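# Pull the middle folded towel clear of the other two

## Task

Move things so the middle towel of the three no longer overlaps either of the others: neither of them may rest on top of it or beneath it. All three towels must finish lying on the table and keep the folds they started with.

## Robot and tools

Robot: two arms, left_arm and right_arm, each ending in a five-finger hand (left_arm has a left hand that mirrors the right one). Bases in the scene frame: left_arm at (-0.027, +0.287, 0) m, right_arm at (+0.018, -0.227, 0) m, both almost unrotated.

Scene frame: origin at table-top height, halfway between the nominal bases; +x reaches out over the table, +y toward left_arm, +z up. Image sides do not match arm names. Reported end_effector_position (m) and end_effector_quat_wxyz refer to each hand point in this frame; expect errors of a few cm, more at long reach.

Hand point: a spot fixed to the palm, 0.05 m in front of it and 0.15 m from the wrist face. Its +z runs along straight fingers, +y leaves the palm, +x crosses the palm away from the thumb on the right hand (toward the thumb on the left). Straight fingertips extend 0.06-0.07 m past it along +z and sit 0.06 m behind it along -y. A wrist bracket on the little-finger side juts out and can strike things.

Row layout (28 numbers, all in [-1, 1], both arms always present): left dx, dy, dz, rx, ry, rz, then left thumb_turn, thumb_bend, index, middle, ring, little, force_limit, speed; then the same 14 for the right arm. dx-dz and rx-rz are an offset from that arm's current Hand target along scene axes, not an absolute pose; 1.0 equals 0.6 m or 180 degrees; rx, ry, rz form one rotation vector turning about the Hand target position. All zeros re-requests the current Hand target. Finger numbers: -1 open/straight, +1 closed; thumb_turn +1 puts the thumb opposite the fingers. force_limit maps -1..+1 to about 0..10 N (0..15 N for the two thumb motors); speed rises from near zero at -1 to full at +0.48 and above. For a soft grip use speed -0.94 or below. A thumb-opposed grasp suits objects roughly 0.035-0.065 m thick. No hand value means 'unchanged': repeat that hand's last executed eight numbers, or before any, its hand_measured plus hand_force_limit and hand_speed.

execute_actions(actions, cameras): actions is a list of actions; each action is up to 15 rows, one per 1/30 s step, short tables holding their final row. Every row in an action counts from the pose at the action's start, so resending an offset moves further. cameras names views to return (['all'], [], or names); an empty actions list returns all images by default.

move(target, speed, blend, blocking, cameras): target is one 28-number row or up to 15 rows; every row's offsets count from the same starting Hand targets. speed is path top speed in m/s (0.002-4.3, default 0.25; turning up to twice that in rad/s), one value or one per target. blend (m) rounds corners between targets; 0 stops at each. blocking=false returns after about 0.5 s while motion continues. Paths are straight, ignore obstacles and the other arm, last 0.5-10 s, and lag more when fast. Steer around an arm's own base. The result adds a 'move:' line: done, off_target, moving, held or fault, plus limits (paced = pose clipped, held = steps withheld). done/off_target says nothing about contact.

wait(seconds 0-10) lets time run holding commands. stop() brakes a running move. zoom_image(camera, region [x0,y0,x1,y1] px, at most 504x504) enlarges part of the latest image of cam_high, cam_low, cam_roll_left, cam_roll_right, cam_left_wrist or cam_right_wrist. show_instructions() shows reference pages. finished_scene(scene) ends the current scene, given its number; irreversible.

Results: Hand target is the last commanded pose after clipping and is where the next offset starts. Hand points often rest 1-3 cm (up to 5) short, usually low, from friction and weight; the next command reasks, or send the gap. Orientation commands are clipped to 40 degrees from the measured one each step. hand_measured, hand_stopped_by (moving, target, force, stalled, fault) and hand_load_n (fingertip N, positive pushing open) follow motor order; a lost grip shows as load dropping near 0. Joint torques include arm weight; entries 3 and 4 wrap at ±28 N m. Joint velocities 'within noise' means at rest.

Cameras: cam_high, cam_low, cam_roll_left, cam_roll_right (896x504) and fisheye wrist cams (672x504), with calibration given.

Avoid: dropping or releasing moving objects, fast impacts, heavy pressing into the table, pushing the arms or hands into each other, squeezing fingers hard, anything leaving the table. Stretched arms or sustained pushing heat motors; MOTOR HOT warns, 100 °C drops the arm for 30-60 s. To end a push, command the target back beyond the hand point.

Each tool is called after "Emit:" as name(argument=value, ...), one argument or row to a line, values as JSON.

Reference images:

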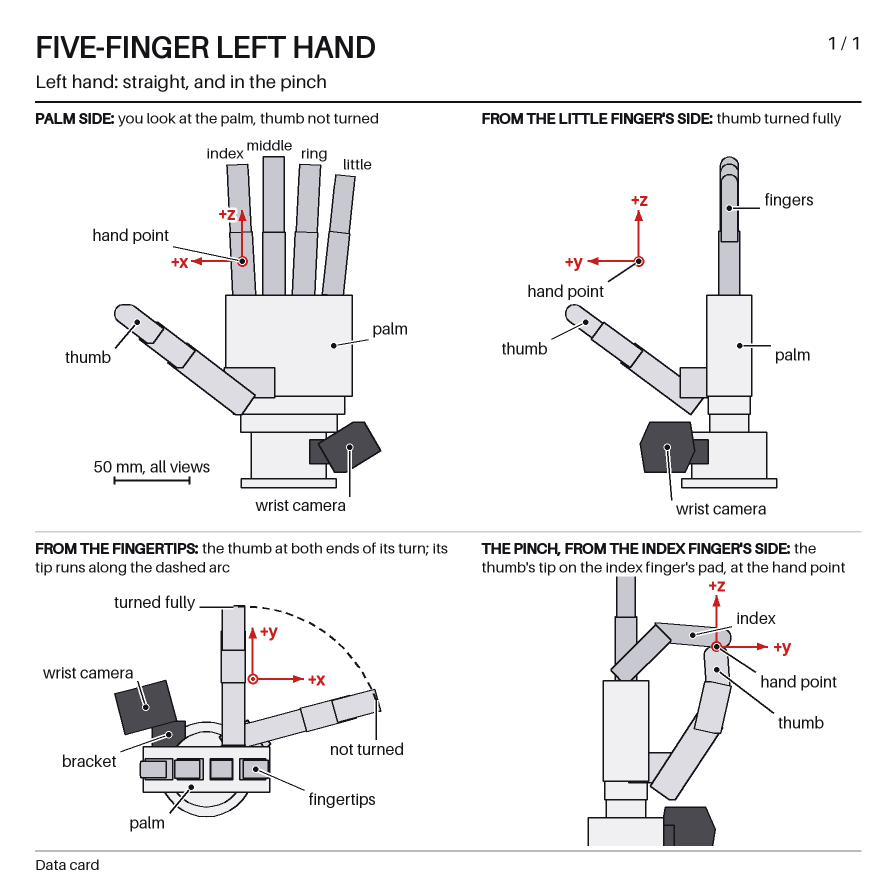

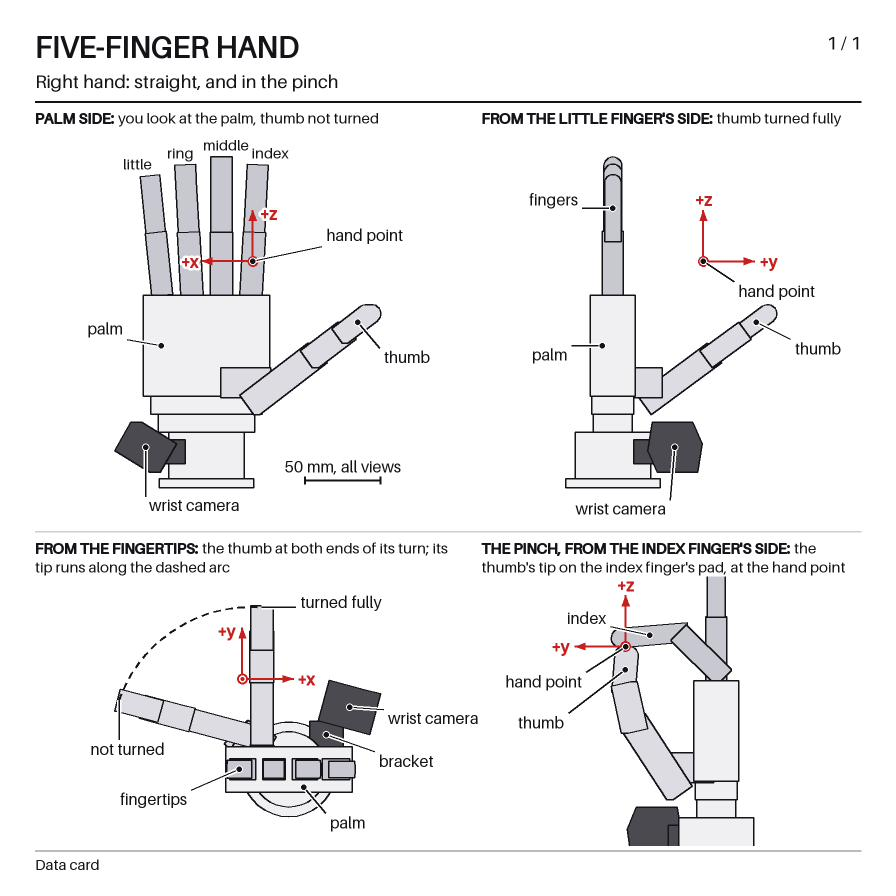

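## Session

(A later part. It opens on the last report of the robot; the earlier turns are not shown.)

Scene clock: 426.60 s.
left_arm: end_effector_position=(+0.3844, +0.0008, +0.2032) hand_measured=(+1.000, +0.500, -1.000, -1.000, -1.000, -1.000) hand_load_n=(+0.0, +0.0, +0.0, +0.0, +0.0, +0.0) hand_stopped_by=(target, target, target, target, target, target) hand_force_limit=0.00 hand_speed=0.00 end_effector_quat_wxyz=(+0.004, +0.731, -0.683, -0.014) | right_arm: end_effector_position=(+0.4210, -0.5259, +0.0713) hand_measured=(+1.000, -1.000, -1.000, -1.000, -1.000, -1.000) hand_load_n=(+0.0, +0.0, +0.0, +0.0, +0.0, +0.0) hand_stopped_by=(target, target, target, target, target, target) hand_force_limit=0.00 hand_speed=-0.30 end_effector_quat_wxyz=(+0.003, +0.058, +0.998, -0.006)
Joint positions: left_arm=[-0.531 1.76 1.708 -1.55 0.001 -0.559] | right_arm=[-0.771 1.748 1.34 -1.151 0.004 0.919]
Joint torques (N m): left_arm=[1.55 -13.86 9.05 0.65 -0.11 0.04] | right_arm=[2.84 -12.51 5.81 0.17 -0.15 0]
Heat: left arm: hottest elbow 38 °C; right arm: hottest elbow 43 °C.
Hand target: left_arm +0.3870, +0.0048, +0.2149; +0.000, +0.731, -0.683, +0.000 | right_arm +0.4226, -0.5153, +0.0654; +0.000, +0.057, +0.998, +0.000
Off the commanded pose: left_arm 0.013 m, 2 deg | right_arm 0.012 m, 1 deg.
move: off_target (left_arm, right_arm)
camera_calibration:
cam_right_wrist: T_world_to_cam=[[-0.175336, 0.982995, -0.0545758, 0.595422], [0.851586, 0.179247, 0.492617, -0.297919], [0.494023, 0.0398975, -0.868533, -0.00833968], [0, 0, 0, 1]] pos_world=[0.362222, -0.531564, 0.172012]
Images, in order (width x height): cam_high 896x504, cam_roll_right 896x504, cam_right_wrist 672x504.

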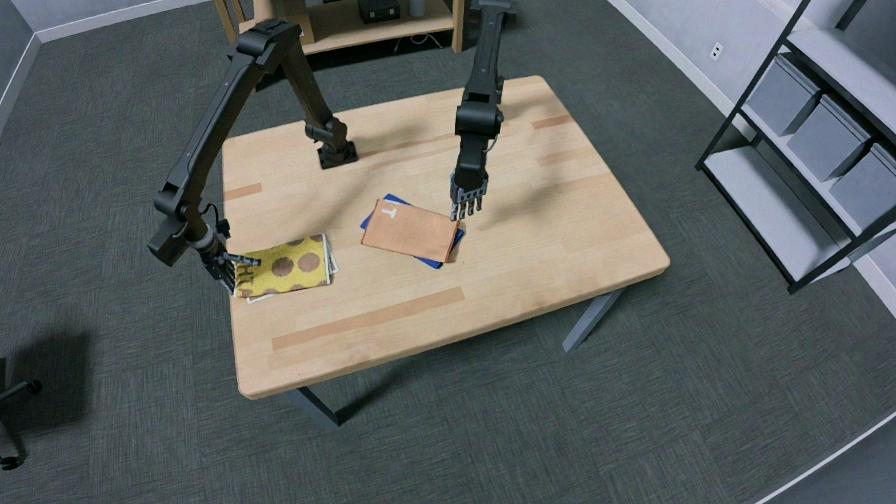

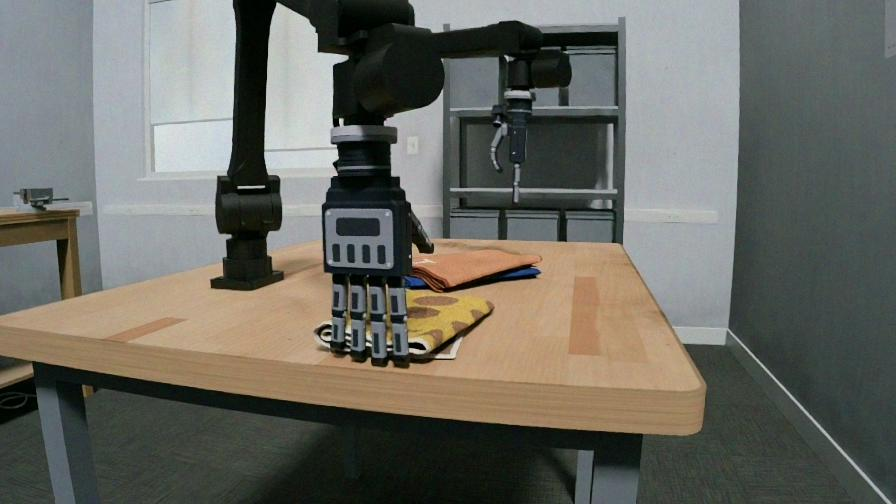

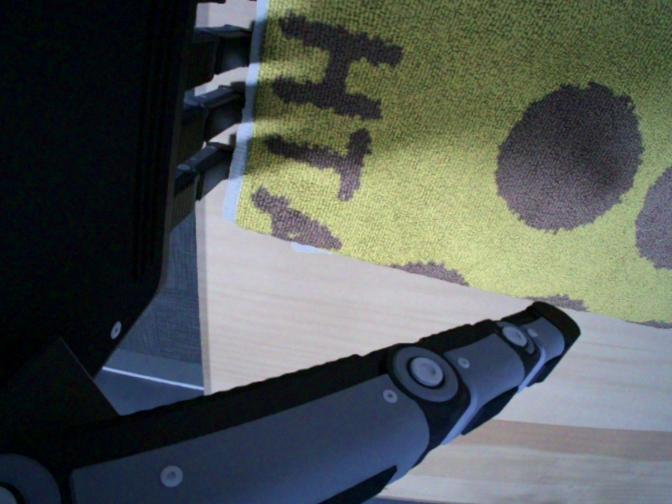

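Emit:
move(
  target=[0,0,0,0,0,0,1,0.5,-1,-1,-1,-1,0,0,0.0,-0.03,0.0,0,0,0,1,-1,-1,-1,-1,-1,0,-0.3],
  speed=0.1,
)

Emit:
move(
  target=[0,0,0,0,0,0,1,0.5,-1,-1,-1,-1,0,0,-0.15,0.0,0.3,0,0,0,1,-1,-1,-1,-1,-1,0,-0.3],
  cameras=["cam_high","cam_roll_right","cam_low","cam_right_wrist"],
  speed=0.3,
)

Emit:
zoom_image(
  camera="cam_roll_right",
  region=[280, 240, 480, 380],
)

Emit:
zoom_image(
  camera="cam_high",
  region=[210, 210, 370, 310],
)

Emit:
zoom_image(
  camera="cam_low",
  region=[0, 340, 220, 480],
)

Scene clock: 478.33 s.
left_arm: end_effector_position=(+0.3844, +0.0008, +0.2032) hand_measured=(+1.000, +0.500, -1.000, -1.000, -1.000, -1.000) hand_load_n=(+0.0, +0.0, +0.0, +0.0, +0.0, +0.0) hand_stopped_by=(target, target, target, target, target, target) hand_force_limit=0.00 hand_speed=0.00 end_effector_quat_wxyz=(+0.004, +0.731, -0.683, -0.014) | right_arm: end_effector_position=(+0.4210, -0.5259, +0.0711) hand_measured=(+1.000, -1.000, -1.000, -1.000, -1.000, -1.000) hand_load_n=(+0.0, -0.5, +0.0, +0.0, +0.0, +0.0) hand_stopped_by=(target, target, target, target, target, target) hand_force_limit=0.00 hand_speed=-0.30 end_effector_quat_wxyz=(+0.003, +0.058, +0.998, -0.005)
Joint positions: left_arm=[-0.531 1.76 1.708 -1.55 0.001 -0.559] | right_arm=[-0.771 1.748 1.34 -1.151 0.004 0.919]
Joint torques (N m): left_arm=[1.55 -13.86 9.06 0.65 -0.11 0.03] | right_arm=[0.67 -10.4 8.94 -0.27 -0.16 -0.23]
Motor temperatures (°C): left_arm=[23 36 38 25 26 27] | right_arm=[28 34 38 23 25 27]
Heat: left arm: hottest elbow 38 °C; right arm: hottest elbow 38 °C.
Hand target: left_arm +0.3870, +0.0047, +0.2149; +0.000, +0.731, -0.683, +0.000 | right_arm +0.4226, -0.5333, +0.0654; +0.000, +0.057, +0.998, +0.000
Off the commanded pose: left_arm 0.013 m, 2 deg | right_arm 0.009 m, 1 deg.
move: off_target (left_arm)

Scene clock: 479.87 s.
left_arm: end_effector_position=(+0.3844, +0.0008, +0.2032) hand_measured=(+1.000, +0.500, -1.000, -1.000, -1.000, -1.000) hand_load_n=(+0.0, +0.0, +0.0, +0.0, +0.0, +0.0) hand_stopped_by=(target, target, target, target, target, target) hand_force_limit=0.00 hand_speed=0.00 end_effector_quat_wxyz=(+0.004, +0.731, -0.683, -0.014) | right_arm: end_effector_position=(+0.3286, -0.5195, +0.2346) hand_measured=(+1.000, -1.000, -1.000, -1.000, -1.000, -1.000) hand_load_n=(+0.0, +0.0, +0.0, +0.0, +0.0, +0.5) hand_stopped_by=(target, target, target, target, target, target) hand_force_limit=0.00 hand_speed=-0.30 end_effector_quat_wxyz=(-0.009, +0.058, +0.998, +0.008)
Joint positions: left_arm=[-0.531 1.76 1.708 -1.55 0.001 -0.559] | right_arm=[-0.906 1.511 1.484 -1.567 0.003 0.783]
Joint torques (N m): left_arm=[1.55 -13.86 9.06 0.65 -0.1 0.04] | right_arm=[0.44 -8.53 11.58 -0.42 -0.09 -0.24]
Heat: left arm: hottest elbow 38 °C; right arm: hottest elbow 38 °C.
Hand target: left_arm +0.3870, +0.0047, +0.2149; +0.000, +0.731, -0.683, +0.000 | right_arm +0.3325, -0.5333, +0.2454; +0.000, +0.057, +0.998, +0.000
Off the commanded pose: left_arm 0.013 m, 2 deg | right_arm 0.018 m, 1 deg.
move: off_target (left_arm, right_arm)
camera_calibration:
cam_right_wrist: T_world_to_cam=[[-0.176952, 0.98394, -0.0234499, 0.575558], [0.862376, 0.166485, 0.478112, -0.307638], [0.474338, 0.0643805, -0.877986, 0.200282], [0, 0, 0, 1]] pos_world=[0.272145, -0.527992, 0.336427]
Images, in order (width x height): cam_high 896x504, cam_low 896x504, cam_roll_right 896x504, cam_right_wrist 672x504.

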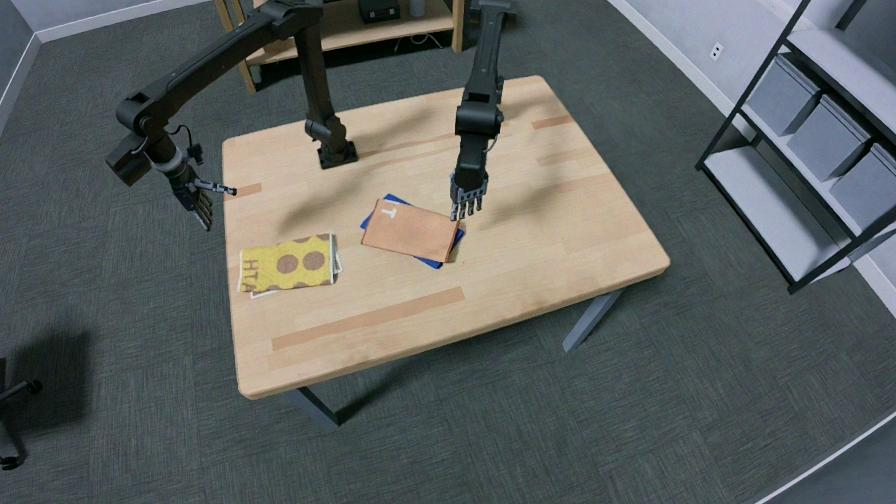

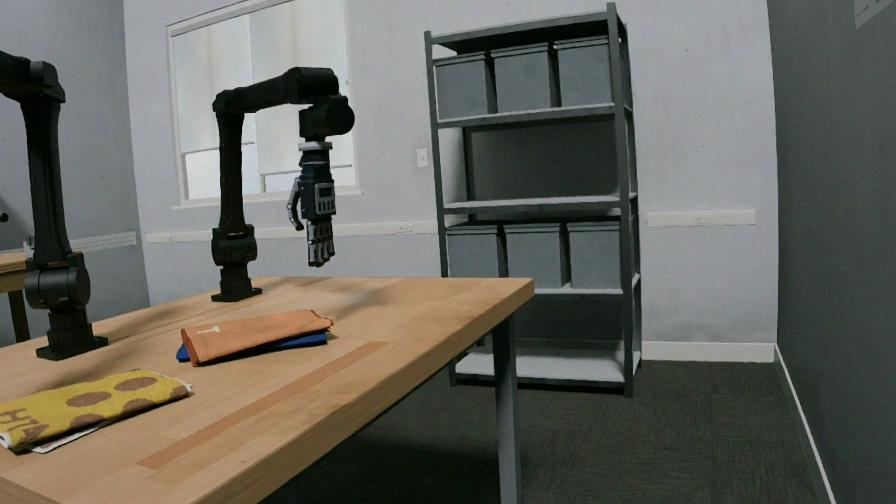

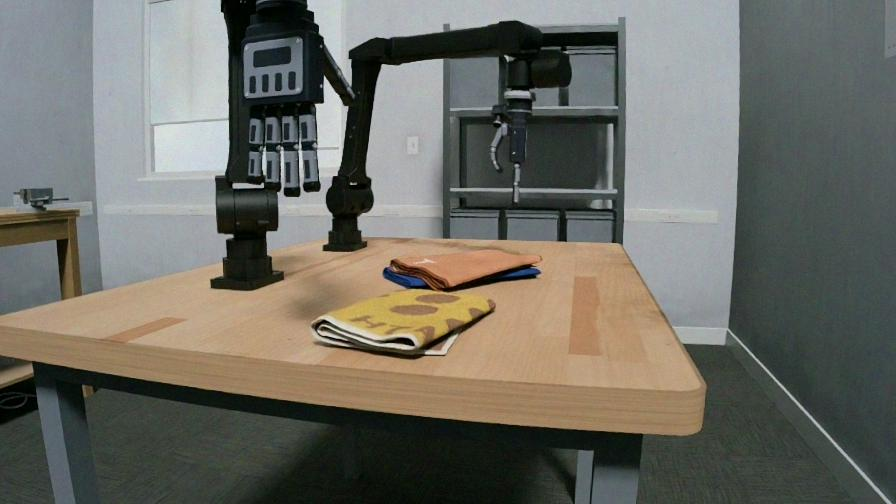

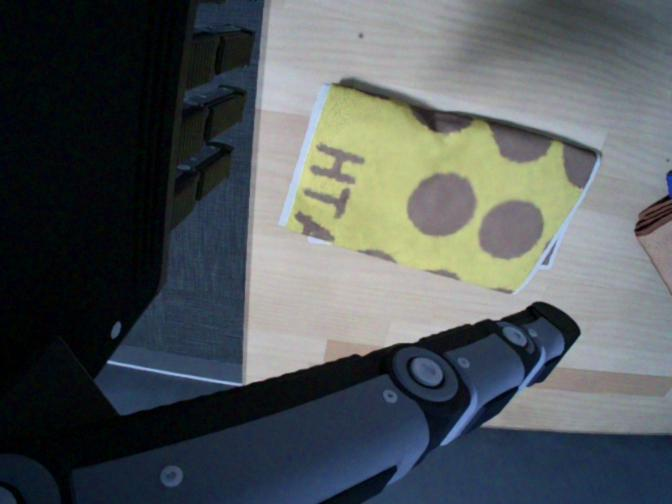

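Scaled by 2.520 from the camera's 896x504 image, which has a finer 1280x720 frame.

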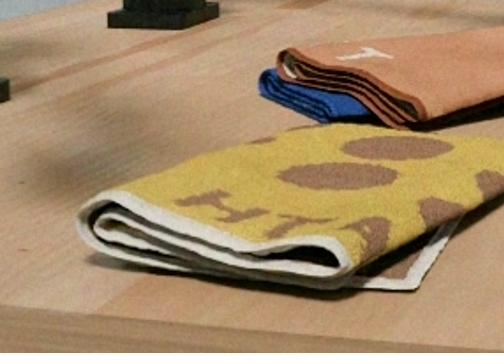

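Scaled by 3.150 from the camera's 896x504 image, which has a finer 1280x720 frame.

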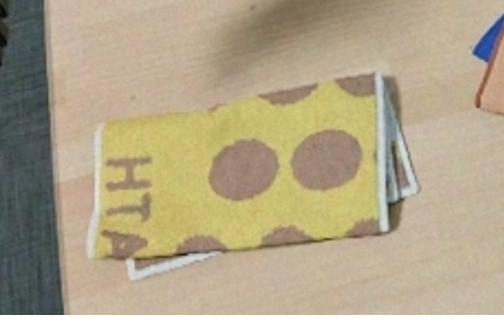

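Scaled by 2.291 from the camera's 896x504 image, which has a finer 1280x720 frame.

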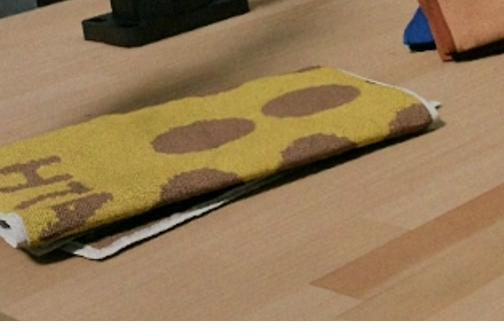

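Emit:
finished_scene(
  scene=2,
)

The scene is finished: the task was done.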